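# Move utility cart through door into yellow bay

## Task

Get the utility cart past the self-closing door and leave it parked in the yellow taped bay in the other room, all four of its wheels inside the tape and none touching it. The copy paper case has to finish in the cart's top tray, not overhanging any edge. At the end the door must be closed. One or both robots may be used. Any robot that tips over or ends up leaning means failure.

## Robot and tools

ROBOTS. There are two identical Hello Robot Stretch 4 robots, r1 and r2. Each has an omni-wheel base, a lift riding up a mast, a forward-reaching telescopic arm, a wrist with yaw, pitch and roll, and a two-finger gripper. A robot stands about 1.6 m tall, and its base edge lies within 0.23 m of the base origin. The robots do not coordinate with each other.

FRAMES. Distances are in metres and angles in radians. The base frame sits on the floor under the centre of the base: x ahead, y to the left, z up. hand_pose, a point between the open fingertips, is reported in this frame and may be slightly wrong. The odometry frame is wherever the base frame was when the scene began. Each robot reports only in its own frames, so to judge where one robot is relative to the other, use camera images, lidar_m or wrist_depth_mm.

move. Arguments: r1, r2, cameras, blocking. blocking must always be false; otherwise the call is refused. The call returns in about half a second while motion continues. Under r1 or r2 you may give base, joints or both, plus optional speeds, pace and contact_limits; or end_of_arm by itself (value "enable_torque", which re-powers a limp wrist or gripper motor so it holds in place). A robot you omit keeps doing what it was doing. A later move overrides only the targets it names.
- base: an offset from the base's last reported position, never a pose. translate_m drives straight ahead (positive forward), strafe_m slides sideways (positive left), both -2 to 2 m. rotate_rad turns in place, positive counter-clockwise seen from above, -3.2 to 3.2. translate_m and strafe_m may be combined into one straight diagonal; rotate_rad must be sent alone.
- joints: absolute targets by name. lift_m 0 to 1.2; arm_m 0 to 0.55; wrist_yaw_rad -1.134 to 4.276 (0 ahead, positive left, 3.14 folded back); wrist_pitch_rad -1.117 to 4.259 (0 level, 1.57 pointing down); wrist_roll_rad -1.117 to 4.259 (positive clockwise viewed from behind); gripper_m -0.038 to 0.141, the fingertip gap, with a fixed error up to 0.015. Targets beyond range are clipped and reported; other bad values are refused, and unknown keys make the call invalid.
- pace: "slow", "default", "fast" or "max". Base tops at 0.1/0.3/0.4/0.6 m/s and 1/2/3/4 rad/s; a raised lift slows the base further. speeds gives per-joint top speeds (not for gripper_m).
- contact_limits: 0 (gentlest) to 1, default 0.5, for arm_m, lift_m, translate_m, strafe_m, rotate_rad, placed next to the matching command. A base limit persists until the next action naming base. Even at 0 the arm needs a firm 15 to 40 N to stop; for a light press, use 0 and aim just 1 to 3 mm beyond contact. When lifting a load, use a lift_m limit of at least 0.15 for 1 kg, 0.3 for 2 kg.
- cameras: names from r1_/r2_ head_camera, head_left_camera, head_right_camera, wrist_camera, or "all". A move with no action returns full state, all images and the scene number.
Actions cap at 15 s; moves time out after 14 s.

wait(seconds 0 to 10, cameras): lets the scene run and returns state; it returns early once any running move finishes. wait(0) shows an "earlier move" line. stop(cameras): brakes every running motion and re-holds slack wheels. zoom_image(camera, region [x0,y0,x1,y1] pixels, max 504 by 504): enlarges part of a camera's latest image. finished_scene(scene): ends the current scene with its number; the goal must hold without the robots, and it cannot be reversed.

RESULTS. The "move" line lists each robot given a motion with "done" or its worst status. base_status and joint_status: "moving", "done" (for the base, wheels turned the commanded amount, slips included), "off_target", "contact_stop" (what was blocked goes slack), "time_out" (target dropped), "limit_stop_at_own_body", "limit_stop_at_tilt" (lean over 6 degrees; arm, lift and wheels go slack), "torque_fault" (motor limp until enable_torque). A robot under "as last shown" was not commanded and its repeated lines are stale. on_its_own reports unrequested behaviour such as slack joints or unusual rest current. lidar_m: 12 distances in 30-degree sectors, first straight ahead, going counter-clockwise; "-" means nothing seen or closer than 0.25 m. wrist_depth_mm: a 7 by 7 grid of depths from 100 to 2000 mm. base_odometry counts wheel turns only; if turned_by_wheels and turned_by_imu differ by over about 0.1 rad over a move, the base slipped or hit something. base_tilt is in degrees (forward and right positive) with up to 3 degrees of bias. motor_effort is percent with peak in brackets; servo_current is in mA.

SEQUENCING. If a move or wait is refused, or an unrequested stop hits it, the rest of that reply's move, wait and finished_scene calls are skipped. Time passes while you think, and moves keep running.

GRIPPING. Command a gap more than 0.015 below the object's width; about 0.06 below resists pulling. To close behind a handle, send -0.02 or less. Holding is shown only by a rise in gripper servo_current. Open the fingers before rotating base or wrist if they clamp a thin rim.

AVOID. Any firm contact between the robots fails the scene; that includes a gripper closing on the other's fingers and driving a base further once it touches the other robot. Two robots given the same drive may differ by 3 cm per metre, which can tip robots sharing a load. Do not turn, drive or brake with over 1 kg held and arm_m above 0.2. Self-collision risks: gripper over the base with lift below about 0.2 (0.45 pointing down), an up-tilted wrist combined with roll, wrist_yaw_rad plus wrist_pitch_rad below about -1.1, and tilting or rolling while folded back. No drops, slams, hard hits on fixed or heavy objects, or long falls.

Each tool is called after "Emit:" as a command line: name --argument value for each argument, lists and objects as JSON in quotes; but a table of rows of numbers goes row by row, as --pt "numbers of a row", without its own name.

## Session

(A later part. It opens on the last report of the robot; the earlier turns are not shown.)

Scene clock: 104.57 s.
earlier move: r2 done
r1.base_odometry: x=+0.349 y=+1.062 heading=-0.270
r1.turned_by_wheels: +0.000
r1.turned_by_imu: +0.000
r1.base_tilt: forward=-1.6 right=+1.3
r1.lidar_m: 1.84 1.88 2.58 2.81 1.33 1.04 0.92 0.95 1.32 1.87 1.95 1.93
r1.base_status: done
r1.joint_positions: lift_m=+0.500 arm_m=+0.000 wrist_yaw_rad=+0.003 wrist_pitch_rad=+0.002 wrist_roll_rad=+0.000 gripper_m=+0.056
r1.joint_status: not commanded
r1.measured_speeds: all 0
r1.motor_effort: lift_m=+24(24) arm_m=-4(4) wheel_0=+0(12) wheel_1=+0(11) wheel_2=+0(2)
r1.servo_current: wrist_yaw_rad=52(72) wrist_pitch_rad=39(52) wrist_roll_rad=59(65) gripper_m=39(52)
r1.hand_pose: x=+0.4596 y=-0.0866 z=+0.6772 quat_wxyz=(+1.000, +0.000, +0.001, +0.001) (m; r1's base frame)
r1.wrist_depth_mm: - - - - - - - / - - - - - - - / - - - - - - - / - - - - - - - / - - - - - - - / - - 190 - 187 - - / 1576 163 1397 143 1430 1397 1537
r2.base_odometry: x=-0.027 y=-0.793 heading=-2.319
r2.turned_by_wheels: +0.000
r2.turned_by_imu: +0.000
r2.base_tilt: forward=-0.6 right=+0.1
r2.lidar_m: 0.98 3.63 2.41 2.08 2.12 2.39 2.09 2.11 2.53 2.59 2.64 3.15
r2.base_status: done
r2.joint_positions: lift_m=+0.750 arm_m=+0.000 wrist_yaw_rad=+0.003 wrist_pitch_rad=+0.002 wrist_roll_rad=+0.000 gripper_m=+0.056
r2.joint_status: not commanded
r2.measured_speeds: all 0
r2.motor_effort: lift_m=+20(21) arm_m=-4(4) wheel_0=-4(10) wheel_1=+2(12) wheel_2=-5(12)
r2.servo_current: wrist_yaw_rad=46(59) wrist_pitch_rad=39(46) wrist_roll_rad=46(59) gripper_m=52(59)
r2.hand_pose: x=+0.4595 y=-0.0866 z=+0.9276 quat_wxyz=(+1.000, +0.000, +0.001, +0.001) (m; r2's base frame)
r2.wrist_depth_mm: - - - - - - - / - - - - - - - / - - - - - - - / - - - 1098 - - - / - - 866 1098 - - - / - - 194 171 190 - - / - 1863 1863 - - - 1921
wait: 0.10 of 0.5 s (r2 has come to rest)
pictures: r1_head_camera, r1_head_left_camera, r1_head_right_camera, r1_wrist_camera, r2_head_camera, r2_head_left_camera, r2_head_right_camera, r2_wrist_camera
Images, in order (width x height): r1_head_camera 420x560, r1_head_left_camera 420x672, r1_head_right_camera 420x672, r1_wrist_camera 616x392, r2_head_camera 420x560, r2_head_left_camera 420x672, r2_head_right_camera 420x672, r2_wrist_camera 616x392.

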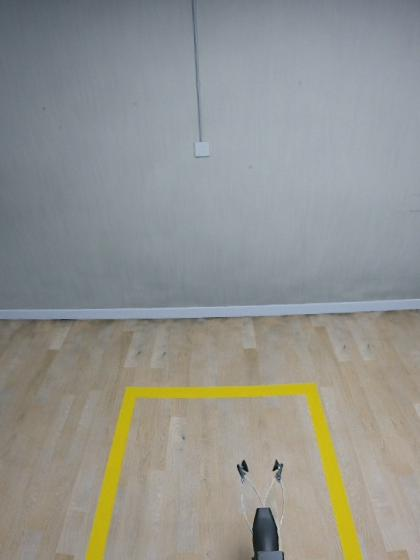

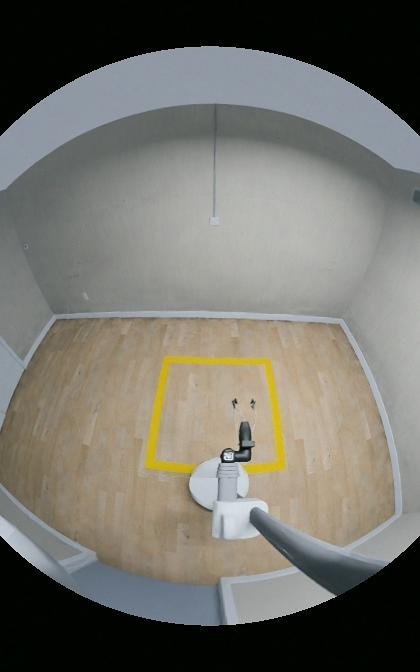

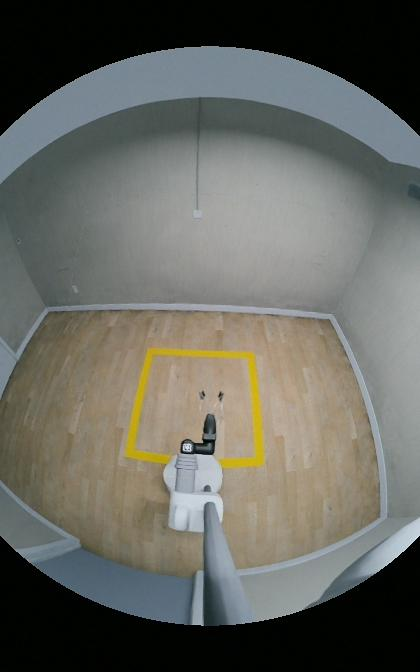

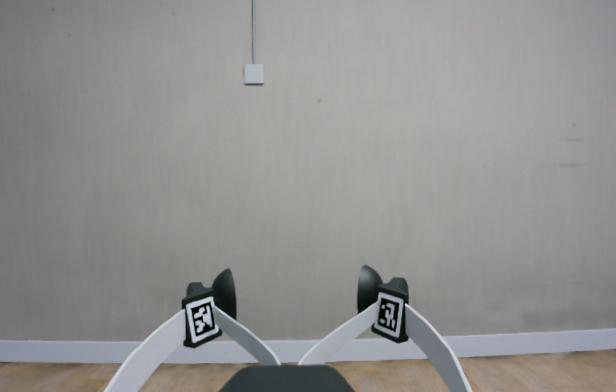

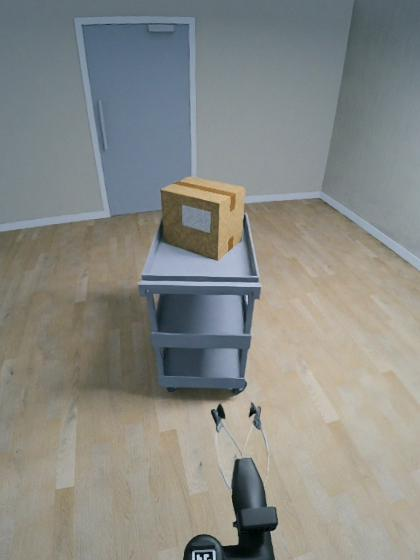

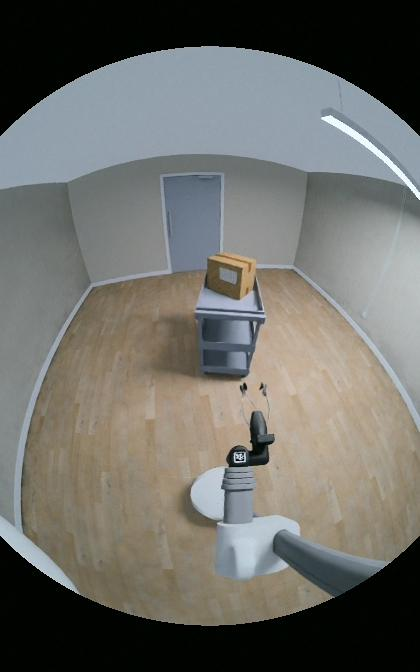

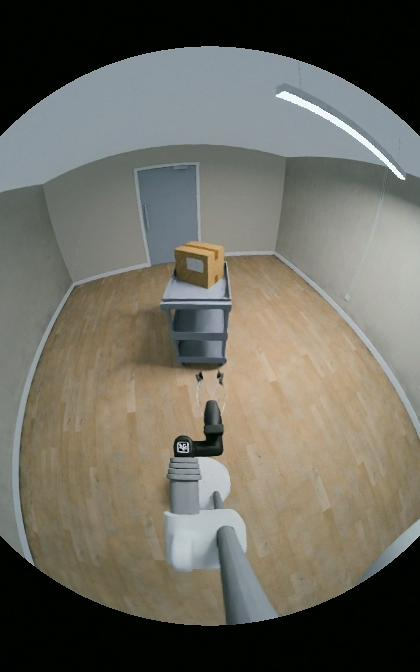

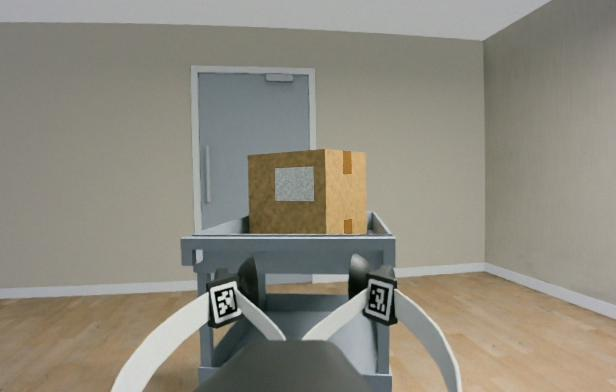

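Emit:
move --r1 '{"base":{"rotate_rad":3.14},"pace":"fast"}' --r2 '{"base":{"strafe_m":0.06},"joints":{"gripper_m":0.1}}' --blocking false

Emit:
zoom_image --camera "r2_wrist_camera" --region '[150, 130, 450, 330]'

Emit:
zoom_image --camera "r2_head_camera" --region '[110, 160, 290, 400]'

Emit:
wait --seconds 1.5 --cameras '["r1_head_camera","r1_head_left_camera"]'

Emit:
wait --seconds 1 --cameras '["r1_head_camera","r1_head_left_camera"]'

Scene clock: 131.60 s.
move: r1 moving; r2 moving
r1.base_odometry: x=+0.349 y=+1.062 heading=+0.108
r1.turned_by_wheels: +0.378
r1.turned_by_imu: +0.379
r1.base_tilt: forward=-1.6 right=+1.3
r1.lidar_m: 1.86 2.28 2.80 1.63 1.12 0.92 0.91 1.15 1.89 1.90 2.02 1.84
r1.base_status: rotate_rad moving
r1.joint_positions: lift_m=+0.500 arm_m=+0.000 wrist_yaw_rad=+0.002 wrist_pitch_rad=+0.002 wrist_roll_rad=+0.000 gripper_m=+0.056
r1.joint_status: not commanded
r1.measured_speeds: translate_m=+0.001 strafe_m=+0.000 rotate_rad=+1.460 lift_m=+0.000 arm_m=+0.000 wrist_yaw_rad=+0.000 wrist_pitch_rad=+0.000 wrist_roll_rad=+0.000
r1.motor_effort: lift_m=+24(24) arm_m=-4(4) wheel_0=-10(10) wheel_1=-7(9) wheel_2=-8(10)
r1.servo_current: wrist_yaw_rad=59(59) wrist_pitch_rad=46(46) wrist_roll_rad=59(59) gripper_m=46(46)
r1.hand_pose: x=+0.4595 y=-0.0867 z=+0.6772 quat_wxyz=(+1.000, +0.000, +0.001, +0.001) (m; r1's base frame)
r1.wrist_depth_mm: - - - - - - - / - - - - - - - / - - - - - - - / - - - - - - - / - - - - - - - / - - 190 - 188 - - / 1756 1499 1499 143 - - -
r2.base_odometry: x=-0.001 y=-0.818 heading=-2.319
r2.turned_by_wheels: +0.000
r2.turned_by_imu: +0.001
r2.base_tilt: forward=-0.7 right=+0.1
r2.lidar_m: 0.99 3.71 2.38 2.04 2.08 2.37 2.11 2.13 2.54 2.64 2.66 1.04
r2.base_status: strafe_m moving
r2.joint_positions: lift_m=+0.750 arm_m=+0.000 wrist_yaw_rad=+0.003 wrist_pitch_rad=+0.002 wrist_roll_rad=+0.000 gripper_m=+0.075
r2.joint_status: gripper_m moving
r2.measured_speeds: translate_m=-0.001 strafe_m=+0.128 rotate_rad=+0.007 lift_m=+0.000 arm_m=+0.000 wrist_yaw_rad=+0.000 wrist_pitch_rad=+0.000 wrist_roll_rad=+0.000
r2.motor_effort: lift_m=+20(21) arm_m=-4(4) wheel_0=-6(12) wheel_1=+8(12) wheel_2=-1(5)
r2.servo_current: wrist_yaw_rad=59(59) wrist_pitch_rad=46(46) wrist_roll_rad=46(52) gripper_m=117(117)
r2.hand_pose: x=+0.4595 y=-0.0866 z=+0.9276 quat_wxyz=(+1.000, +0.000, +0.001, +0.001) (m; r2's base frame)
r2.wrist_depth_mm: - - - - - - - / - - - - - - - / - - - - - - - / - - - 1078 - - - / - - - 1205 1205 - - / - - 191 - 189 - - / - 1983 1808 - - 1921 1921
pictures: none

Scaled by 1.680.
This view is cut from an older image: the scene may have changed since it was taken.

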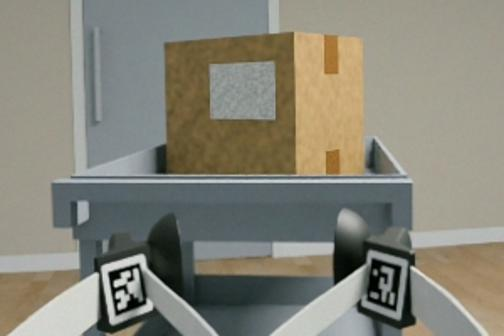

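Scaled by 2.100 from the camera's 420x560 image, which has a finer 1200x1600 frame.
This view is cut from an older image: the scene may have changed since it was taken.

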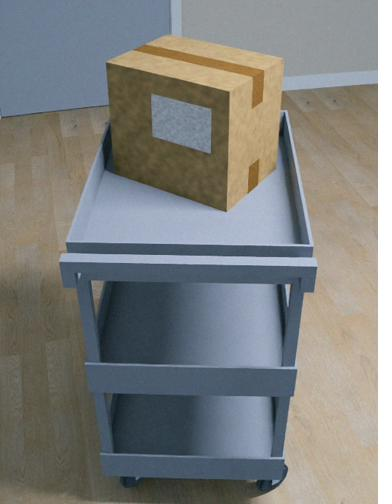

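Scene clock: 132.40 s.
earlier move: r1 moving; r2 done
r1.base_odometry: x=+0.349 y=+1.062 heading=+2.041
r1.turned_by_wheels: +1.933
r1.turned_by_imu: +1.942
r1.base_tilt: forward=-1.6 right=+1.3
r1.lidar_m: 1.22 1.01 0.91 1.05 1.70 1.88 2.12 1.85 1.87 2.06 2.82 2.21
r1.base_status: rotate_rad moving
r1.joint_positions: lift_m=+0.500 arm_m=+0.000 wrist_yaw_rad=+0.002 wrist_pitch_rad=+0.002 wrist_roll_rad=+0.000 gripper_m=+0.056
r1.joint_status: not commanded
r1.measured_speeds: translate_m=+0.000 strafe_m=+0.001 rotate_rad=+2.278 lift_m=+0.000 arm_m=+0.000 wrist_yaw_rad=+0.000 wrist_pitch_rad=+0.000 wrist_roll_rad=+0.000
r1.motor_effort: lift_m=+23(24) arm_m=-4(4) wheel_0=-1(12) wheel_1=-2(10) wheel_2=-2(11)
r1.servo_current: wrist_yaw_rad=52(65) wrist_pitch_rad=39(46) wrist_roll_rad=46(72) gripper_m=46(52)
r1.hand_pose: x=+0.4595 y=-0.0867 z=+0.6773 quat_wxyz=(+1.000, +0.000, +0.001, +0.001) (m; r1's base frame)
r1.wrist_depth_mm: - 1060 1138 - - - - / - 1042 1118 - - - - / - - 1138 - - - - / - - 1138 - - - - / - - 1138 - - - - / - - 190 - 188 - - / - 140 1118 143 1618 1464 1618
r2.base_odometry: x=+0.017 y=-0.834 heading=-2.319
r2.turned_by_wheels: +0.000
r2.turned_by_imu: +0.000
r2.base_tilt: forward=-0.7 right=+0.0
r2.lidar_m: 1.00 3.70 2.35 2.04 2.04 2.39 2.12 2.12 2.56 2.67 2.68 1.03
r2.base_status: done
r2.joint_positions: lift_m=+0.750 arm_m=+0.000 wrist_yaw_rad=+0.003 wrist_pitch_rad=+0.002 wrist_roll_rad=+0.000 gripper_m=+0.100
r2.joint_status: all done
r2.measured_speeds: all 0
r2.motor_effort: lift_m=+20(21) arm_m=-4(4) wheel_0=-2(12) wheel_1=+2(12) wheel_2=+0(5)
r2.servo_current: wrist_yaw_rad=46(59) wrist_pitch_rad=33(46) wrist_roll_rad=39(59) gripper_m=52(117)
r2.hand_pose: x=+0.4595 y=-0.0866 z=+0.9276 quat_wxyz=(+1.000, +0.000, +0.001, +0.001) (m; r2's base frame)
r2.wrist_depth_mm: - - - - - - - / - - - - - - - / - - - - - - - / - - - 1118 - - - / - - - - 1160 - - / - - 195 1366 193 - - / - 1983 1983 - - 1921 1921
wait: 0.80 of 1.5 s (r2 has come to rest)
pictures: r1_head_camera, r1_head_left_camera
Images, in order (width x height): r1_head_camera 420x560, r1_head_left_camera 420x672.

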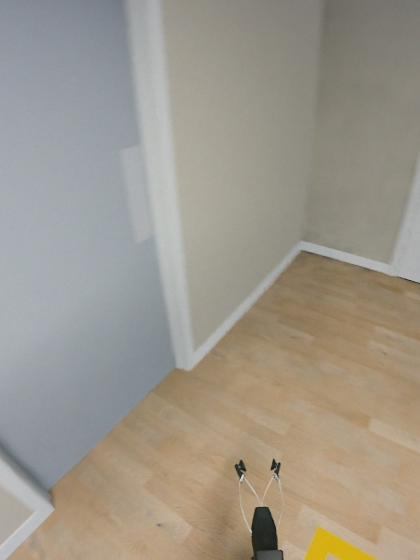

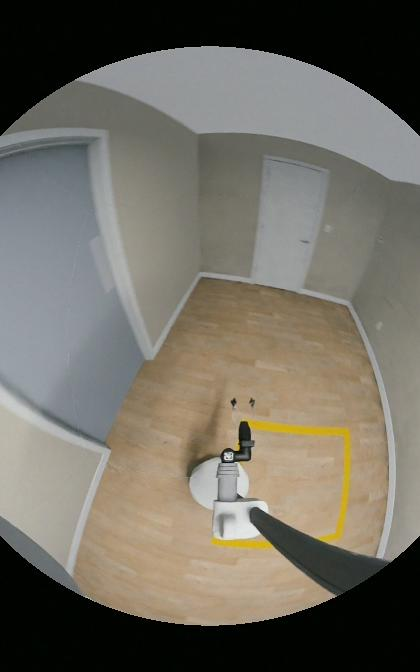

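Scene clock: 133.40 s.
earlier move: r1 moving
r1.base_odometry: x=+0.349 y=+1.062 heading=+2.870
r1.turned_by_wheels: +0.829
r1.turned_by_imu: +0.835
r1.base_tilt: forward=-1.6 right=+1.2
r1.lidar_m: 0.91 0.94 1.30 1.88 1.94 1.95 1.83 1.93 2.57 2.82 1.37 1.05
r1.base_status: rotate_rad moving
r1.joint_positions: lift_m=+0.500 arm_m=+0.000 wrist_yaw_rad=+0.002 wrist_pitch_rad=+0.002 wrist_roll_rad=+0.000 gripper_m=+0.056
r1.joint_status: not commanded
r1.measured_speeds: all 0
r1.motor_effort: lift_m=+22(24) arm_m=-4(4) wheel_0=-4(12) wheel_1=-1(10) wheel_2=+1(11)
r1.servo_current: wrist_yaw_rad=46(72) wrist_pitch_rad=46(52) wrist_roll_rad=52(72) gripper_m=39(52)
r1.hand_pose: x=+0.4595 y=-0.0867 z=+0.6773 quat_wxyz=(+1.000, +0.000, +0.001, +0.001) (m; r1's base frame)
r1.wrist_depth_mm: - - 715 - - - - / - - 707 - - - - / - - 715 - - - - / - - 707 - - - - / - - 715 - - - - / - - 190 - 187 - - / - 140 189 136 - - -
r2.base_odometry: x=+0.017 y=-0.834 heading=-2.319
r2.turned_by_wheels: +0.000
r2.turned_by_imu: +0.000
r2.base_tilt: forward=-0.7 right=+0.1
r2.lidar_m: 0.98 3.67 2.36 2.05 2.03 2.41 2.11 2.11 2.54 2.67 2.68 1.01
r2.base_status: done
r2.joint_positions: lift_m=+0.750 arm_m=+0.000 wrist_yaw_rad=+0.003 wrist_pitch_rad=+0.002 wrist_roll_rad=+0.000 gripper_m=+0.100
r2.joint_status: all done
r2.measured_speeds: all 0
r2.motor_effort: lift_m=+21(21) arm_m=-4(4) wheel_0=-2(12) wheel_1=+1(12) wheel_2=+0(5)
r2.servo_current: wrist_yaw_rad=52(59) wrist_pitch_rad=52(52) wrist_roll_rad=39(59) gripper_m=52(117)
r2.hand_pose: x=+0.4595 y=-0.0866 z=+0.9276 quat_wxyz=(+1.000, +0.000, +0.001, +0.001) (m; r2's base frame)
r2.wrist_depth_mm: - - - - - - - / - - - - - - - / - - - - - - - / - - - 1118 - - - / - - - - 1160 - - / - - 195 1366 193 - - / - 1921 1863 - - 1921 1983
wait: 1.00 s; no rest
pictures: r1_head_camera, r1_head_left_camera
Images, in order (width x height): r1_head_camera 420x560, r1_head_left_camera 420x672.

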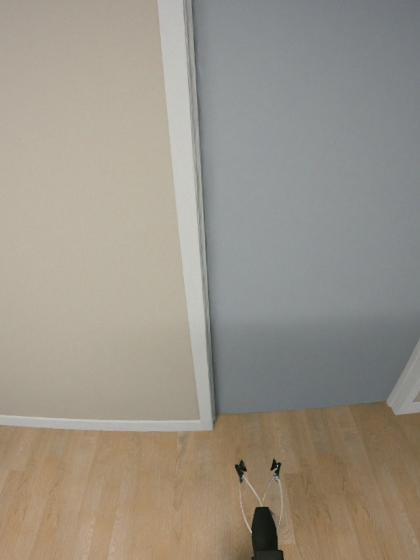

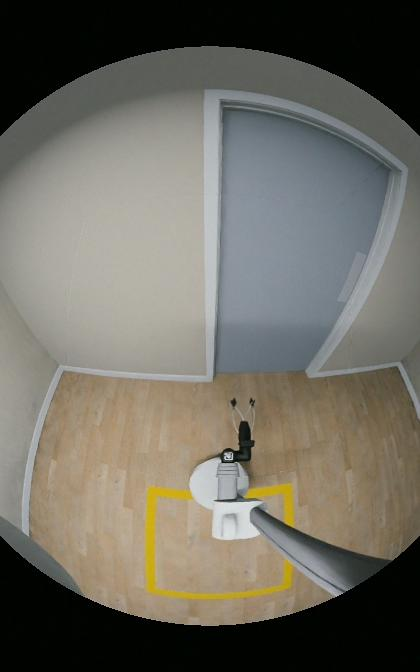

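Emit:
move --r1 '{"base":{"strafe_m":-0.6},"pace":"fast"}' --r2 '{"joints":{"wrist_roll_rad":1.57,"lift_m":0.705}}' --blocking false

Emit:
wait --seconds 1

Emit:
wait --seconds 1 --cameras '["r1_head_camera","r2_wrist_camera","r2_head_camera"]'

Scene clock: 150.37 s.
earlier move: r1 done
move: r1 moving; r2 moving
r1.base_odometry: x=+0.364 y=+1.118 heading=+2.870
r1.turned_by_wheels: +0.000
r1.turned_by_imu: +0.000
r1.base_tilt: forward=-1.6 right=+1.2
r1.lidar_m: 0.92 0.94 1.27 1.94 2.01 1.94 1.85 1.90 2.56 2.78 1.40 1.08
r1.base_status: strafe_m moving
r1.joint_positions: lift_m=+0.500 arm_m=+0.000 wrist_yaw_rad=+0.002 wrist_pitch_rad=+0.002 wrist_roll_rad=+0.000 gripper_m=+0.056
r1.joint_status: not commanded
r1.measured_speeds: translate_m=-0.001 strafe_m=-0.225 rotate_rad=+0.005 lift_m=+0.000 arm_m=+0.000 wrist_yaw_rad=+0.000 wrist_pitch_rad=+0.000 wrist_roll_rad=+0.000
r1.motor_effort: lift_m=+23(23) arm_m=-4(4) wheel_0=+13(14) wheel_1=-9(12) wheel_2=-1(1)
r1.servo_current: wrist_yaw_rad=46(59) wrist_pitch_rad=46(52) wrist_roll_rad=46(72) gripper_m=46(46)
r1.hand_pose: x=+0.4595 y=-0.0867 z=+0.6773 quat_wxyz=(+1.000, +0.000, +0.001, +0.001) (m; r1's base frame)
r1.wrist_depth_mm: - 715 768 - - - - / - 707 759 - - - - / - 707 768 - - - - / - 707 759 - - - - / - 707 759 - - - - / - 699 190 - 187 - - / - 151 759 137 - - -
r2.base_odometry: x=+0.017 y=-0.834 heading=-2.319
r2.turned_by_wheels: +0.000
r2.turned_by_imu: +0.000
r2.base_tilt: forward=-0.6 right=+0.1
r2.lidar_m: 0.99 3.70 2.37 2.04 2.05 2.42 2.10 2.11 2.55 2.65 2.69 1.01
r2.base_status: not commanded
r2.joint_positions: lift_m=+0.716 arm_m=+0.000 wrist_yaw_rad=+0.003 wrist_pitch_rad=+0.002 wrist_roll_rad=+0.589 gripper_m=+0.100
r2.joint_status: lift_m moving; wrist_roll_rad moving
r2.measured_speeds: translate_m=+0.000 strafe_m=+0.000 rotate_rad=+0.000 lift_m=-0.086 arm_m=+0.000 wrist_yaw_rad=+0.000 wrist_pitch_rad=+0.000 wrist_roll_rad=+1.820
r2.motor_effort: lift_m=+13(22) arm_m=-4(4) wheel_0=-2(2) wheel_1=+1(2) wheel_2=+0(0)
r2.servo_current: wrist_yaw_rad=52(59) wrist_pitch_rad=39(46) wrist_roll_rad=111(111) gripper_m=59(59)
r2.hand_pose: x=+0.4595 y=-0.0866 z=+0.8942 quat_wxyz=(+0.957, +0.290, +0.001, +0.001) (m; r2's base frame)
r2.wrist_depth_mm: - - - - - - - / - - - - - - - / - - - 1138 - - - / - - - 1098 820 - - / - - - 831 1397 - 1756 / - - 195 1397 187 1537 1430 / - - - - - - 1205
pictures: none

Scene clock: 151.37 s.
earlier move: r1 moving; r2 done
r1.base_odometry: x=+0.463 y=+1.474 heading=+2.870
r1.turned_by_wheels: +0.000
r1.turned_by_imu: -0.002
r1.base_tilt: forward=-1.6 right=+1.3
r1.lidar_m: 1.00 1.05 1.32 2.31 2.38 1.94 1.82 1.90 2.55 2.41 1.43 1.08
r1.base_status: strafe_m moving
r1.joint_positions: lift_m=+0.500 arm_m=+0.000 wrist_yaw_rad=+0.002 wrist_pitch_rad=+0.002 wrist_roll_rad=+0.000 gripper_m=+0.056
r1.joint_status: not commanded
r1.measured_speeds: translate_m=+0.000 strafe_m=-0.400 rotate_rad=+0.001 lift_m=+0.000 arm_m=+0.000 wrist_yaw_rad=+0.000 wrist_pitch_rad=+0.000 wrist_roll_rad=+0.000
r1.motor_effort: lift_m=+22(23) arm_m=-4(4) wheel_0=+7(14) wheel_1=-6(13) wheel_2=+0(1)
r1.servo_current: wrist_yaw_rad=52(65) wrist_pitch_rad=39(52) wrist_roll_rad=46(72) gripper_m=39(46)
r1.hand_pose: x=+0.4595 y=-0.0867 z=+0.6773 quat_wxyz=(+1.000, +0.000, +0.001, +0.001) (m; r1's base frame)
r1.wrist_depth_mm: 768 - - - - 798 - / 759 - - - - 820 750 / 759 - - - - 820 741 / 768 - - - - 820 741 / 759 - - - - 831 750 / 759 - 190 - 187 820 750 / 809 141 - 137 - 798 -
r2.base_odometry: x=+0.017 y=-0.834 heading=-2.319
r2.turned_by_wheels: +0.000
r2.turned_by_imu: +0.000
r2.base_tilt: forward=-0.7 right=+0.1
r2.lidar_m: 1.00 3.70 2.37 2.05 2.04 2.36 2.11 2.13 2.53 2.67 2.66 1.00
r2.base_status: not commanded
r2.joint_positions: lift_m=+0.705 arm_m=+0.000 wrist_yaw_rad=+0.003 wrist_pitch_rad=+0.002 wrist_roll_rad=+1.568 gripper_m=+0.100
r2.joint_status: all done
r2.measured_speeds: all 0
r2.motor_effort: lift_m=+14(22) arm_m=-4(4) wheel_0=-2(2) wheel_1=+2(2) wheel_2=+0(0)
r2.servo_current: wrist_yaw_rad=39(59) wrist_pitch_rad=39(46) wrist_roll_rad=52(111) gripper_m=52(59)
r2.hand_pose: x=+0.4595 y=-0.0866 z=+0.8831 quat_wxyz=(+0.708, +0.706, +0.001, +0.000) (m; r2's base frame)
r2.wrist_depth_mm: - - - - - 1756 1205 / - - - - - 1708 1205 / - - - 1098 - 809 - / - - - 1042 - 820 - / - - - 1138 - 831 - / - - 193 854 193 1464 1255 / - - - - - 1921 1255
wait: 1.00 s; no rest
pictures: none

Scene clock: 152.37 s.
earlier move: r1 moving
r1.base_odometry: x=+0.510 y=+1.640 heading=+2.870
r1.turned_by_wheels: +0.000
r1.turned_by_imu: -0.001
r1.base_tilt: forward=-1.6 right=+1.3
r1.lidar_m: 1.03 1.06 1.31 2.45 2.55 1.91 1.81 1.92 2.34 2.22 1.41 1.02
r1.base_status: strafe_m moving
r1.joint_positions: lift_m=+0.500 arm_m=+0.000 wrist_yaw_rad=+0.002 wrist_pitch_rad=+0.002 wrist_roll_rad=+0.000 gripper_m=+0.056
r1.joint_status: not commanded
r1.measured_speeds: all 0
r1.motor_effort: lift_m=+22(23) arm_m=-4(4) wheel_0=+0(14) wheel_1=+1(13) wheel_2=+0(2)
r1.servo_current: wrist_yaw_rad=46(65) wrist_pitch_rad=39(52) wrist_roll_rad=46(72) gripper_m=39(46)
r1.hand_pose: x=+0.4595 y=-0.0867 z=+0.6773 quat_wxyz=(+1.000, +0.000, +0.001, +0.001) (m; r1's base frame)
r1.wrist_depth_mm: - - - - 809 - - / - - - - 831 - - / - - - - 831 - - / - - - - 809 - - / - - - - 788 - - / - - 190 - 188 - - / - 140 - 136 798 - -
r2.base_odometry: x=+0.017 y=-0.834 heading=-2.319
r2.turned_by_wheels: +0.000
r2.turned_by_imu: +0.000
r2.base_tilt: forward=-0.7 right=+0.1
r2.lidar_m: 0.99 3.70 2.37 2.05 2.07 2.40 2.11 2.12 2.55 2.67 2.66 1.04
r2.base_status: not commanded
r2.joint_positions: lift_m=+0.705 arm_m=+0.000 wrist_yaw_rad=+0.003 wrist_pitch_rad=+0.002 wrist_roll_rad=+1.568 gripper_m=+0.100
r2.joint_status: all done
r2.measured_speeds: all 0
r2.motor_effort: lift_m=+14(22) arm_m=-4(4) wheel_0=-2(2) wheel_1=+2(2) wheel_2=+0(1)
r2.servo_current: wrist_yaw_rad=46(65) wrist_pitch_rad=39(46) wrist_roll_rad=39(111) gripper_m=52(59)
r2.hand_pose: x=+0.4595 y=-0.0866 z=+0.8831 quat_wxyz=(+0.708, +0.706, +0.001, +0.000) (m; r2's base frame)
r2.wrist_depth_mm: - - - - - 1756 1205 / - - - - - 1756 1255 / - - - 1118 - 809 - / - - - 1025 - 831 - / - - - 1138 - 831 - / - - 193 831 194 1464 1229 / - - - - - 1983 1229
wait: 1.00 s; no rest
pictures: r1_head_camera, r2_head_camera, r2_wrist_camera
Images, in order (width x height): r1_head_camera 420x560, r2_head_camera 420x560, r2_wrist_camera 616x392.

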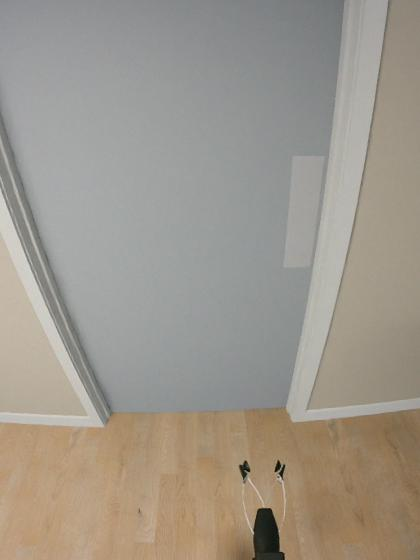

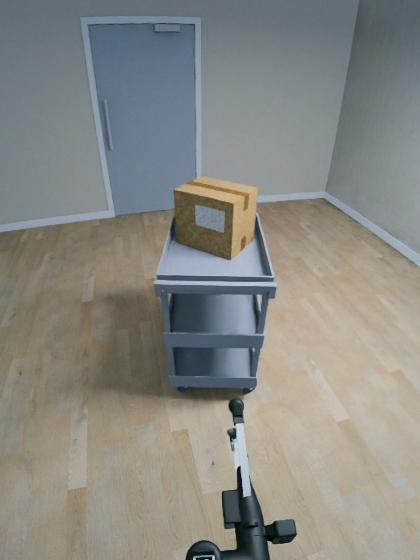

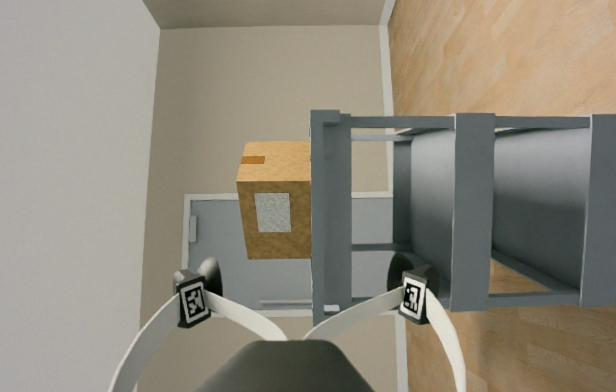

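Emit:
move --r1 '{"base":{"rotate_rad":3.14},"pace":"fast"}' --r2 '{"base":{"translate_m":0.42,"strafe_m":-0.01},"joints":{"lift_m":0.665,"gripper_m":0.135}}' --blocking false

Emit:
wait --seconds 2.5

Emit:
wait --seconds 0.2 --cameras '["r1_head_camera","r1_head_left_camera","r2_wrist_camera","r2_head_camera"]'

Scene clock: 163.80 s.
earlier move: r1 done
move: r1 moving; r2 moving
r1.base_odometry: x=+0.510 y=+1.640 heading=-3.035
r1.turned_by_wheels: +0.378
r1.turned_by_imu: +0.379
r1.base_tilt: forward=-1.6 right=+1.3
r1.lidar_m: 1.04 1.15 2.21 2.48 2.05 1.82 1.83 2.22 2.22 1.72 1.07 0.99
r1.base_status: rotate_rad moving
r1.joint_positions: lift_m=+0.500 arm_m=+0.000 wrist_yaw_rad=+0.002 wrist_pitch_rad=+0.002 wrist_roll_rad=+0.000 gripper_m=+0.056
r1.joint_status: not commanded
r1.measured_speeds: translate_m=+0.000 strafe_m=+0.001 rotate_rad=+1.459 lift_m=+0.000 arm_m=+0.000 wrist_yaw_rad=+0.000 wrist_pitch_rad=+0.000 wrist_roll_rad=+0.000
r1.motor_effort: lift_m=+22(23) arm_m=-4(4) wheel_0=-10(11) wheel_1=-6(9) wheel_2=-9(9)
r1.servo_current: wrist_yaw_rad=46(59) wrist_pitch_rad=46(52) wrist_roll_rad=39(78) gripper_m=46(46)
r1.hand_pose: x=+0.4595 y=-0.0868 z=+0.6773 quat_wxyz=(+1.000, +0.000, +0.001, +0.001) (m; r1's base frame)
r1.wrist_depth_mm: - 917 - - - - 683 / - 946 - - - - - / - 931 - - - - - / - 931 - - - - - / - 931 - - - - - / - 904 190 - 187 - - / - 163 - 137 - - -
r2.base_odometry: x=-0.005 y=-0.857 heading=-2.319
r2.turned_by_wheels: +0.000
r2.turned_by_imu: +0.000
r2.base_tilt: forward=-0.7 right=+0.1
r2.lidar_m: 0.96 3.62 2.35 2.04 2.07 2.44 2.14 2.14 2.59 2.65 2.66 1.01
r2.base_status: translate_m moving; strafe_m moving
r2.joint_positions: lift_m=+0.673 arm_m=+0.000 wrist_yaw_rad=+0.003 wrist_pitch_rad=+0.002 wrist_roll_rad=+1.568 gripper_m=+0.115
r2.joint_status: lift_m moving; gripper_m moving
r2.measured_speeds: translate_m=+0.122 strafe_m=-0.003 rotate_rad=-0.003 lift_m=-0.073 arm_m=+0.000 wrist_yaw_rad=+0.000 wrist_pitch_rad=+0.000 wrist_roll_rad=+0.000
r2.motor_effort: lift_m=+13(16) arm_m=-4(4) wheel_0=+6(12) wheel_1=+6(8) wheel_2=-12(13)
r2.servo_current: wrist_yaw_rad=52(52) wrist_pitch_rad=46(46) wrist_roll_rad=46(59) gripper_m=91(111)
r2.hand_pose: x=+0.4595 y=-0.0866 z=+0.8508 quat_wxyz=(+0.708, +0.706, +0.001, +0.000) (m; r2's base frame)
r2.wrist_depth_mm: - - - - - 1708 1138 / - - - - - 1708 1182 / - - - 778 - 778 - / - - - 1008 - 788 - / - - - 1078 - 798 - / - - 201 820 195 1430 1118 / - - - - - 1708 1205
pictures: none

Scene clock: 165.63 s.
earlier move: r1 done; r2 moving
r1.base_odometry: x=+0.510 y=+1.640 heading=-0.274
r1.turned_by_wheels: +2.762
r1.turned_by_imu: +2.777
r1.base_tilt: forward=-1.6 right=+1.3
r1.lidar_m: 1.82 1.86 2.36 2.20 1.48 1.03 1.03 1.05 1.28 2.49 2.55 1.94
r1.base_status: done
r1.joint_positions: lift_m=+0.500 arm_m=+0.000 wrist_yaw_rad=+0.002 wrist_pitch_rad=+0.002 wrist_roll_rad=+0.000 gripper_m=+0.056
r1.joint_status: not commanded
r1.measured_speeds: all 0
r1.motor_effort: lift_m=+22(23) arm_m=-4(5) wheel_0=-3(13) wheel_1=+0(10) wheel_2=+0(11)
r1.servo_current: wrist_yaw_rad=52(65) wrist_pitch_rad=33(52) wrist_roll_rad=52(78) gripper_m=39(52)
r1.hand_pose: x=+0.4596 y=-0.0868 z=+0.6773 quat_wxyz=(+1.000, +0.000, +0.001, +0.001) (m; r1's base frame)
r1.wrist_depth_mm: - - - - - - - / - - - - - - - / - - - - - - - / - - - - - - - / - - - - - - - / - - 190 - 187 - - / - 152 189 137 1397 1464 1576
r2.base_odometry: x=-0.270 y=-1.129 heading=-2.319
r2.turned_by_wheels: +0.000
r2.turned_by_imu: +0.000
r2.base_tilt: forward=-0.6 right=+0.0
r2.lidar_m: 0.58 0.64 2.46 2.20 2.18 2.61 2.51 2.53 2.91 2.58 2.57 0.61
r2.base_status: translate_m moving; strafe_m moving
r2.joint_positions: lift_m=+0.665 arm_m=+0.000 wrist_yaw_rad=+0.003 wrist_pitch_rad=+0.002 wrist_roll_rad=+1.568 gripper_m=+0.135
r2.joint_status: all done
r2.measured_speeds: translate_m=+0.070 strafe_m=-0.002 rotate_rad=+0.001 lift_m=+0.000 arm_m=+0.000 wrist_yaw_rad=+0.000 wrist_pitch_rad=+0.000 wrist_roll_rad=+0.000
r2.motor_effort: lift_m=+14(17) arm_m=-4(4) wheel_0=+3(12) wheel_1=+3(8) wheel_2=-5(14)
r2.servo_current: wrist_yaw_rad=39(65) wrist_pitch_rad=39(52) wrist_roll_rad=52(59) gripper_m=52(111)
r2.hand_pose: x=+0.4595 y=-0.0866 z=+0.8431 quat_wxyz=(+0.708, +0.706, +0.001, +0.000) (m; r2's base frame)
r2.wrist_depth_mm: - - - - - 1708 1160 / - - - 402 820 413 404 / - - 759 410 - - 413 / - - 654 413 - - 418 / - - 723 421 - - 424 / - - 798 427 213 183 430 / - - - - - - 436
wait: 1.83 of 2.5 s (r1 has come to rest)
pictures: none

Scene clock: 165.83 s.
earlier move: r2 moving
r1.base_odometry: x=+0.510 y=+1.640 heading=-0.274
r1.turned_by_wheels: +0.000
r1.turned_by_imu: +0.000
r1.base_tilt: forward=-1.6 right=+1.3
r1.lidar_m: 1.82 1.88 2.33 2.20 1.42 1.03 1.02 1.06 1.31 2.51 2.55 1.94
r1.base_status: done
r1.joint_positions: lift_m=+0.500 arm_m=+0.000 wrist_yaw_rad=+0.002 wrist_pitch_rad=+0.002 wrist_roll_rad=+0.000 gripper_m=+0.056
r1.joint_status: not commanded
r1.measured_speeds: all 0
r1.motor_effort: lift_m=+22(23) arm_m=-4(5) wheel_0=-3(13) wheel_1=+0(10) wheel_2=+0(11)
r1.servo_current: wrist_yaw_rad=39(65) wrist_pitch_rad=46(52) wrist_roll_rad=46(78) gripper_m=39(52)
r1.hand_pose: x=+0.4596 y=-0.0868 z=+0.6773 quat_wxyz=(+1.000, +0.000, +0.001, +0.001) (m; r1's base frame)
r1.wrist_depth_mm: - - - - - - - / - - - - - - - / - - - - - - - / - - - - - - - / - - - - - - - / - - 190 - 187 - - / - 152 189 137 1397 1397 1537
r2.base_odometry: x=-0.276 y=-1.135 heading=-2.319
r2.turned_by_wheels: +0.000
r2.turned_by_imu: +0.000
r2.base_tilt: forward=-0.7 right=+0.0
r2.lidar_m: 0.57 0.61 2.47 2.17 2.18 2.62 2.51 2.54 2.89 2.58 2.57 0.61
r2.base_status: translate_m moving; strafe_m moving
r2.joint_positions: lift_m=+0.665 arm_m=+0.000 wrist_yaw_rad=+0.003 wrist_pitch_rad=+0.002 wrist_roll_rad=+1.568 gripper_m=+0.135
r2.joint_status: all done
r2.measured_speeds: translate_m=+0.019 strafe_m=-0.001 rotate_rad=+0.000 lift_m=+0.000 arm_m=+0.000 wrist_yaw_rad=+0.000 wrist_pitch_rad=+0.000 wrist_roll_rad=+0.000
r2.motor_effort: lift_m=+14(17) arm_m=-4(4) wheel_0=+3(12) wheel_1=+5(8) wheel_2=-2(14)
r2.servo_current: wrist_yaw_rad=39(65) wrist_pitch_rad=39(52) wrist_roll_rad=52(59) gripper_m=52(111)
r2.hand_pose: x=+0.4595 y=-0.0866 z=+0.8431 quat_wxyz=(+0.708, +0.706, +0.001, +0.000) (m; r2's base frame)
r2.wrist_depth_mm: - - - 330 - 1661 1138 / - - - 394 399 399 397 / - - 741 399 - - 399 / - - 647 404 - - 407 / - - 715 413 - - 415 / - - 768 357 213 183 418 / - - - - - - 424
wait: 0.20 s; no rest
pictures: r1_head_camera, r1_head_left_camera, r2_head_camera, r2_wrist_camera
Images, in order (width x height): r1_head_camera 420x560, r1_head_left_camera 420x672, r2_head_camera 420x560, r2_wrist_camera 616x392.

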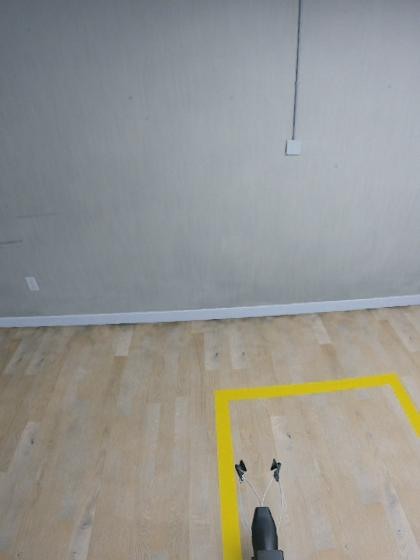

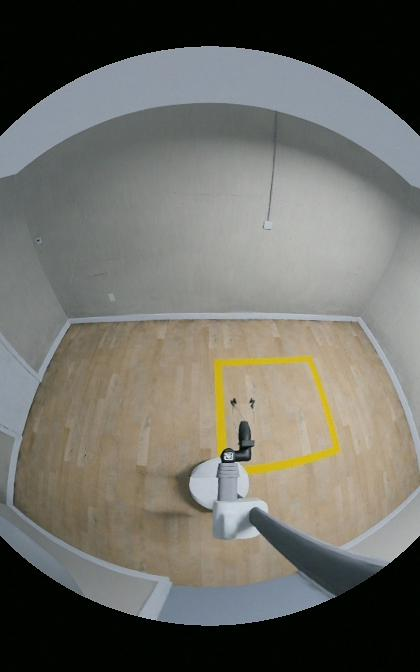

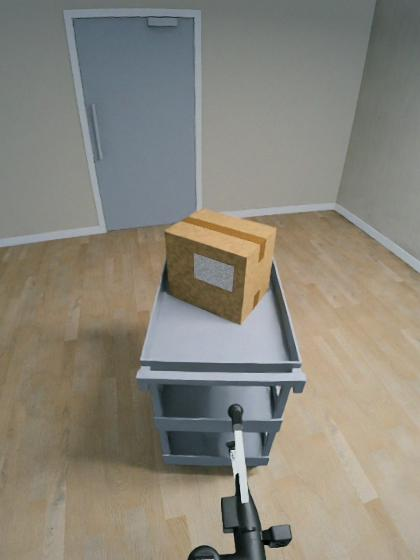

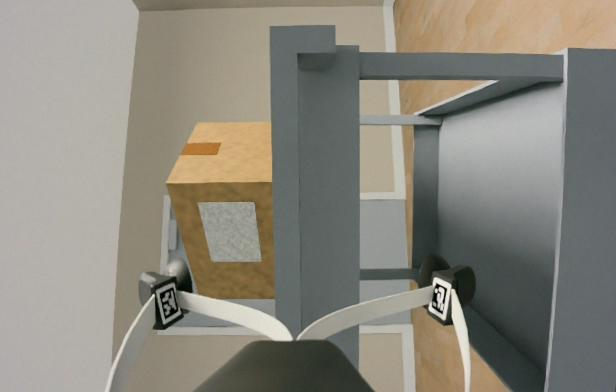

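Emit:
move --r1 '{"base":{"rotate_rad":0.04}}' --r2 '{"base":{"translate_m":0.15},"contact_limits":{"translate_m":0.1},"pace":"slow"}' --blocking false

Emit:
wait --seconds 1.2

Emit:
move --r1 '{"base":{"translate_m":-0.55}}' --blocking false

Emit:
wait --seconds 2 --cameras '["r2_wrist_camera","r2_head_camera","r1_head_left_camera"]'

Scene clock: 195.33 s.
earlier move: r2 done
move: r1 moving; r2 moving
r1.base_odometry: x=+0.510 y=+1.640 heading=-0.234
r1.turned_by_wheels: +0.040
r1.turned_by_imu: +0.039
r1.base_tilt: forward=-1.6 right=+1.3
r1.lidar_m: 1.82 1.89 2.31 2.21 1.38 1.02 1.03 1.06 1.36 2.49 2.58 1.91
r1.base_status: rotate_rad moving
r1.joint_positions: lift_m=+0.500 arm_m=+0.000 wrist_yaw_rad=+0.002 wrist_pitch_rad=+0.002 wrist_roll_rad=+0.000 gripper_m=+0.056
r1.joint_status: not commanded
r1.measured_speeds: all 0
r1.motor_effort: lift_m=+22(23) arm_m=-4(5) wheel_0=-3(6) wheel_1=-2(5) wheel_2=-1(5)
r1.servo_current: wrist_yaw_rad=52(65) wrist_pitch_rad=39(46) wrist_roll_rad=52(52) gripper_m=39(46)
r1.hand_pose: x=+0.4596 y=-0.0868 z=+0.6773 quat_wxyz=(+1.000, +0.000, +0.001, +0.001) (m; r1's base frame)
r1.wrist_depth_mm: - - - - - - - / - - - - - - - / - - - - - - - / - - - - - - - / - - - - - - - / - - 190 - 187 - - / 1499 152 189 137 1397 1397 1537
r2.base_odometry: x=-0.285 y=-1.144 heading=-2.319
r2.turned_by_wheels: +0.000
r2.turned_by_imu: +0.001
r2.base_tilt: forward=-0.6 right=+0.0
r2.lidar_m: 0.56 0.61 2.43 2.18 2.18 2.63 2.54 2.56 2.88 2.56 2.59 0.57
r2.base_status: translate_m moving
r2.joint_positions: lift_m=+0.665 arm_m=+0.000 wrist_yaw_rad=+0.003 wrist_pitch_rad=+0.002 wrist_roll_rad=+1.568 gripper_m=+0.135
r2.joint_status: not commanded
r2.measured_speeds: translate_m=+0.048 strafe_m=+0.000 rotate_rad=-0.003 lift_m=+0.000 arm_m=+0.000 wrist_yaw_rad=+0.000 wrist_pitch_rad=+0.000 wrist_roll_rad=+0.000
r2.motor_effort: lift_m=+14(14) arm_m=-4(4) wheel_0=+8(8) wheel_1=+6(8) wheel_2=-9(12)
r2.servo_current: wrist_yaw_rad=39(52) wrist_pitch_rad=39(46) wrist_roll_rad=46(59) gripper_m=52(59)
r2.contact_limits: translate_m 0.1
r2.hand_pose: x=+0.4595 y=-0.0866 z=+0.8431 quat_wxyz=(+0.708, +0.706, +0.001, +0.000) (m; r2's base frame)
r2.wrist_depth_mm: - - - 329 - 1537 1098 / - - - 379 394 389 389 / - - 732 387 - - - / - - 627 389 - - 394 / - - 691 399 - - 399 / - - 768 404 213 183 - / - - - - - - 413
pictures: none

Scene clock: 195.40 s.
earlier move: r1 done; r2 moving
r1.base_odometry: x=+0.510 y=+1.640 heading=-0.234
r1.turned_by_wheels: +0.000
r1.turned_by_imu: +0.000
r1.base_tilt: forward=-1.6 right=+1.3
r1.lidar_m: 1.81 1.87 2.29 2.19 1.38 1.02 1.01 1.07 1.35 2.50 2.59 1.89
r1.base_status: done
r1.joint_positions: lift_m=+0.500 arm_m=+0.000 wrist_yaw_rad=+0.002 wrist_pitch_rad=+0.002 wrist_roll_rad=+0.000 gripper_m=+0.056
r1.joint_status: not commanded
r1.measured_speeds: all 0
r1.motor_effort: lift_m=+22(23) arm_m=-4(5) wheel_0=-2(6) wheel_1=-2(5) wheel_2=-2(5)
r1.servo_current: wrist_yaw_rad=52(65) wrist_pitch_rad=46(46) wrist_roll_rad=59(59) gripper_m=39(46)
r1.hand_pose: x=+0.4596 y=-0.0868 z=+0.6773 quat_wxyz=(+1.000, +0.000, +0.001, +0.001) (m; r1's base frame)
r1.wrist_depth_mm: - - - - - - - / - - - - - - - / - - - - - - - / - - - - - - - / - - - - - - - / - - 190 - 187 - - / 1499 151 189 137 1430 1397 1537
r2.base_odometry: x=-0.287 y=-1.147 heading=-2.319
r2.turned_by_wheels: +0.000
r2.turned_by_imu: +0.000
r2.base_tilt: forward=-0.7 right=+0.0
r2.lidar_m: 0.54 0.62 2.47 2.18 2.19 2.64 2.54 2.55 2.90 2.56 2.57 0.59
r2.base_status: translate_m moving
r2.joint_positions: lift_m=+0.665 arm_m=+0.000 wrist_yaw_rad=+0.003 wrist_pitch_rad=+0.002 wrist_roll_rad=+1.568 gripper_m=+0.135
r2.joint_status: not commanded
r2.measured_speeds: translate_m=+0.055 strafe_m=+0.000 rotate_rad=-0.001 lift_m=+0.000 arm_m=+0.000 wrist_yaw_rad=+0.000 wrist_pitch_rad=+0.000 wrist_roll_rad=+0.000
r2.motor_effort: lift_m=+14(14) arm_m=-4(4) wheel_0=+7(8) wheel_1=+5(8) wheel_2=-11(12)
r2.servo_current: wrist_yaw_rad=52(52) wrist_pitch_rad=39(46) wrist_roll_rad=39(59) gripper_m=52(59)
r2.contact_limits: translate_m 0.1
r2.hand_pose: x=+0.4595 y=-0.0866 z=+0.8431 quat_wxyz=(+0.708, +0.706, +0.001, +0.000) (m; r2's base frame)
r2.wrist_depth_mm: - - - 329 - 1537 1078 / - - - 368 392 394 387 / - - 723 384 - - - / - - 627 389 - - 392 / - - 683 394 - - 399 / - - 750 402 213 183 - / - - - - - - 410
wait: 0.07 of 1.2 s (r1 has come to rest)
pictures: none

Scene clock: 195.90 s.
earlier move: r2 moving
move: r1 moving
r1.base_odometry: x=+0.479 y=+1.647 heading=-0.234
r1.turned_by_wheels: +0.000
r1.turned_by_imu: +0.000
r1.base_tilt: forward=-1.6 right=+1.3
r1.lidar_m: 1.86 1.92 2.30 2.21 1.36 0.98 0.99 1.03 1.30 2.49 2.58 1.96
r1.base_status: translate_m moving
r1.joint_positions: lift_m=+0.500 arm_m=+0.000 wrist_yaw_rad=+0.002 wrist_pitch_rad=+0.002 wrist_roll_rad=+0.000 gripper_m=+0.056
r1.joint_status: not commanded
r1.measured_speeds: translate_m=-0.123 strafe_m=+0.000 rotate_rad=+0.002 lift_m=+0.000 arm_m=+0.000 wrist_yaw_rad=+0.000 wrist_pitch_rad=+0.000 wrist_roll_rad=+0.000
r1.motor_effort: lift_m=+22(22) arm_m=-4(5) wheel_0=-6(9) wheel_1=-4(7) wheel_2=+9(9)
r1.servo_current: wrist_yaw_rad=59(72) wrist_pitch_rad=46(46) wrist_roll_rad=39(65) gripper_m=46(46)
r1.hand_pose: x=+0.4596 y=-0.0868 z=+0.6773 quat_wxyz=(+1.000, +0.000, +0.001, +0.001) (m; r1's base frame)
r1.wrist_depth_mm: - - - - - - - / - - - - - - - / - - - - - - - / - - - - - - - / - - - - - - - / - - 189 - 188 - - / 1576 164 1464 143 1366 1366 1576
r2.base_odometry: x=-0.315 y=-1.177 heading=-2.318
r2.turned_by_wheels: +0.000
r2.turned_by_imu: +0.000
r2.base_tilt: forward=-0.7 right=+0.0
r2.lidar_m: 0.52 0.55 2.46 2.19 2.21 2.62 2.56 2.58 2.88 2.55 2.56 0.51
r2.base_status: translate_m moving
r2.joint_positions: lift_m=+0.665 arm_m=+0.000 wrist_yaw_rad=+0.003 wrist_pitch_rad=+0.002 wrist_roll_rad=+1.568 gripper_m=+0.135
r2.joint_status: not commanded
r2.measured_speeds: translate_m=+0.101 strafe_m=+0.001 rotate_rad=+0.001 lift_m=+0.000 arm_m=+0.000 wrist_yaw_rad=+0.000 wrist_pitch_rad=+0.000 wrist_roll_rad=+0.000
r2.motor_effort: lift_m=+14(14) arm_m=-4(4) wheel_0=+4(12) wheel_1=+6(7) wheel_2=-9(11)
r2.servo_current: wrist_yaw_rad=46(52) wrist_pitch_rad=39(46) wrist_roll_rad=46(65) gripper_m=52(59)
r2.contact_limits: translate_m 0.1
r2.hand_pose: x=+0.4595 y=-0.0866 z=+0.8431 quat_wxyz=(+0.708, +0.706, +0.001, +0.000) (m; r2's base frame)
r2.wrist_depth_mm: - - - 281 - 1397 1042 / - - - 338 - 691 - / - - 676 347 - - - / - - 591 349 - - - / - - 640 355 976 - - / - - 715 300 199 183 - / - - - - - - -
pictures: none

Scene clock: 197.60 s.
earlier move: r1 moving; r2 done
r1.base_odometry: x=+0.058 y=+1.748 heading=-0.235
r1.turned_by_wheels: +0.000
r1.turned_by_imu: +0.000
r1.base_tilt: forward=-1.6 right=+1.3
r1.lidar_m: 2.28 2.38 2.30 2.17 0.74 0.59 0.54 0.60 0.81 1.87 2.57 2.39
r1.base_status: translate_m moving
r1.joint_positions: lift_m=+0.500 arm_m=+0.000 wrist_yaw_rad=+0.002 wrist_pitch_rad=+0.002 wrist_roll_rad=+0.000 gripper_m=+0.056
r1.joint_status: not commanded
r1.measured_speeds: translate_m=-0.212 strafe_m=+0.001 rotate_rad=-0.001 lift_m=+0.000 arm_m=+0.000 wrist_yaw_rad=+0.000 wrist_pitch_rad=+0.000 wrist_roll_rad=+0.000
r1.motor_effort: lift_m=+22(22) arm_m=-4(5) wheel_0=-5(9) wheel_1=-2(8) wheel_2=+1(10)
r1.servo_current: wrist_yaw_rad=59(72) wrist_pitch_rad=33(52) wrist_roll_rad=65(72) gripper_m=46(52)
r1.hand_pose: x=+0.4596 y=-0.0868 z=+0.6773 quat_wxyz=(+1.000, +0.000, +0.001, +0.001) (m; r1's base frame)
r1.wrist_depth_mm: - - - - - - - / - - - - - - - / - - - - - - - / - - - - - - - / - - - - - - - / - - 193 - 187 - - / 1756 1537 1499 153 1618 1576 1618
r2.base_odometry: x=-0.378 y=-1.245 heading=-2.319
r2.turned_by_wheels: +0.000
r2.turned_by_imu: +0.000
r2.base_tilt: forward=-0.7 right=+0.1
r2.lidar_m: 0.41 0.45 2.50 2.21 2.22 2.67 2.66 2.68 2.86 2.52 2.57 0.42
r2.base_status: done
r2.joint_positions: lift_m=+0.665 arm_m=+0.000 wrist_yaw_rad=+0.003 wrist_pitch_rad=+0.002 wrist_roll_rad=+1.568 gripper_m=+0.135
r2.joint_status: not commanded
r2.measured_speeds: all 0
r2.motor_effort: lift_m=+14(15) arm_m=-4(4) wheel_0=+3(12) wheel_1=+4(7) wheel_2=-5(11)
r2.servo_current: wrist_yaw_rad=39(65) wrist_pitch_rad=39(46) wrist_roll_rad=46(65) gripper_m=52(59)
r2.contact_limits: translate_m 0.1
r2.hand_pose: x=+0.4595 y=-0.0866 z=+0.8431 quat_wxyz=(+0.708, +0.706, +0.001, +0.000) (m; r2's base frame)
r2.wrist_depth_mm: - - - 244 247 1537 1160 / - - - 248 249 1537 - / - - 539 251 254 - - / - 508 488 255 257 - - / - - 530 259 259 - - / - - 202 202 199 184 - / - - - - - - -
wait: 1.70 of 2 s (r2 has come to rest)
pictures: r1_head_left_camera, r2_head_camera, r2_wrist_camera
Images, in order (width x height): r1_head_left_camera 420x672, r2_head_camera 420x560, r2_wrist_camera 616x392.

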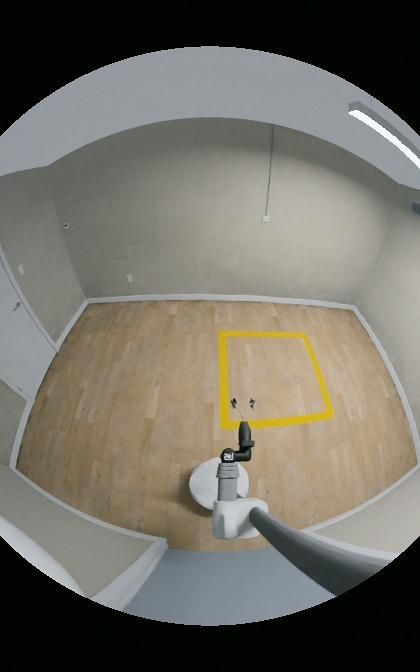

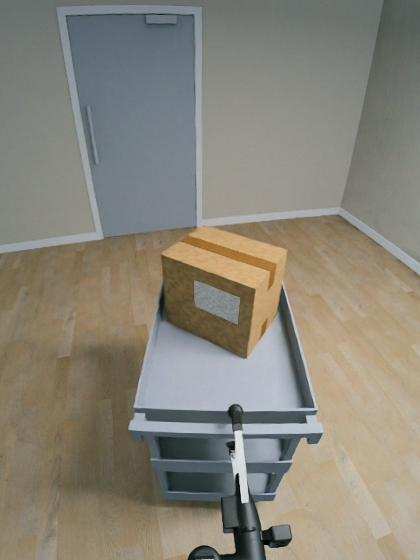

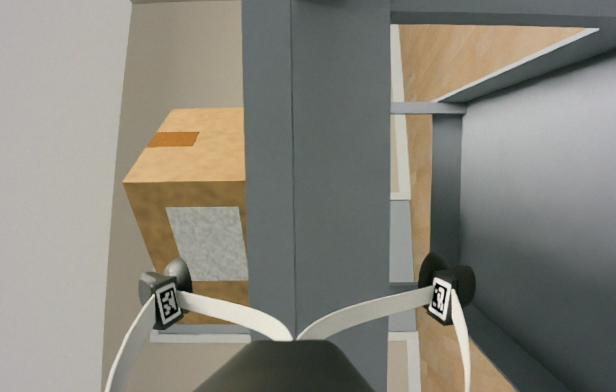

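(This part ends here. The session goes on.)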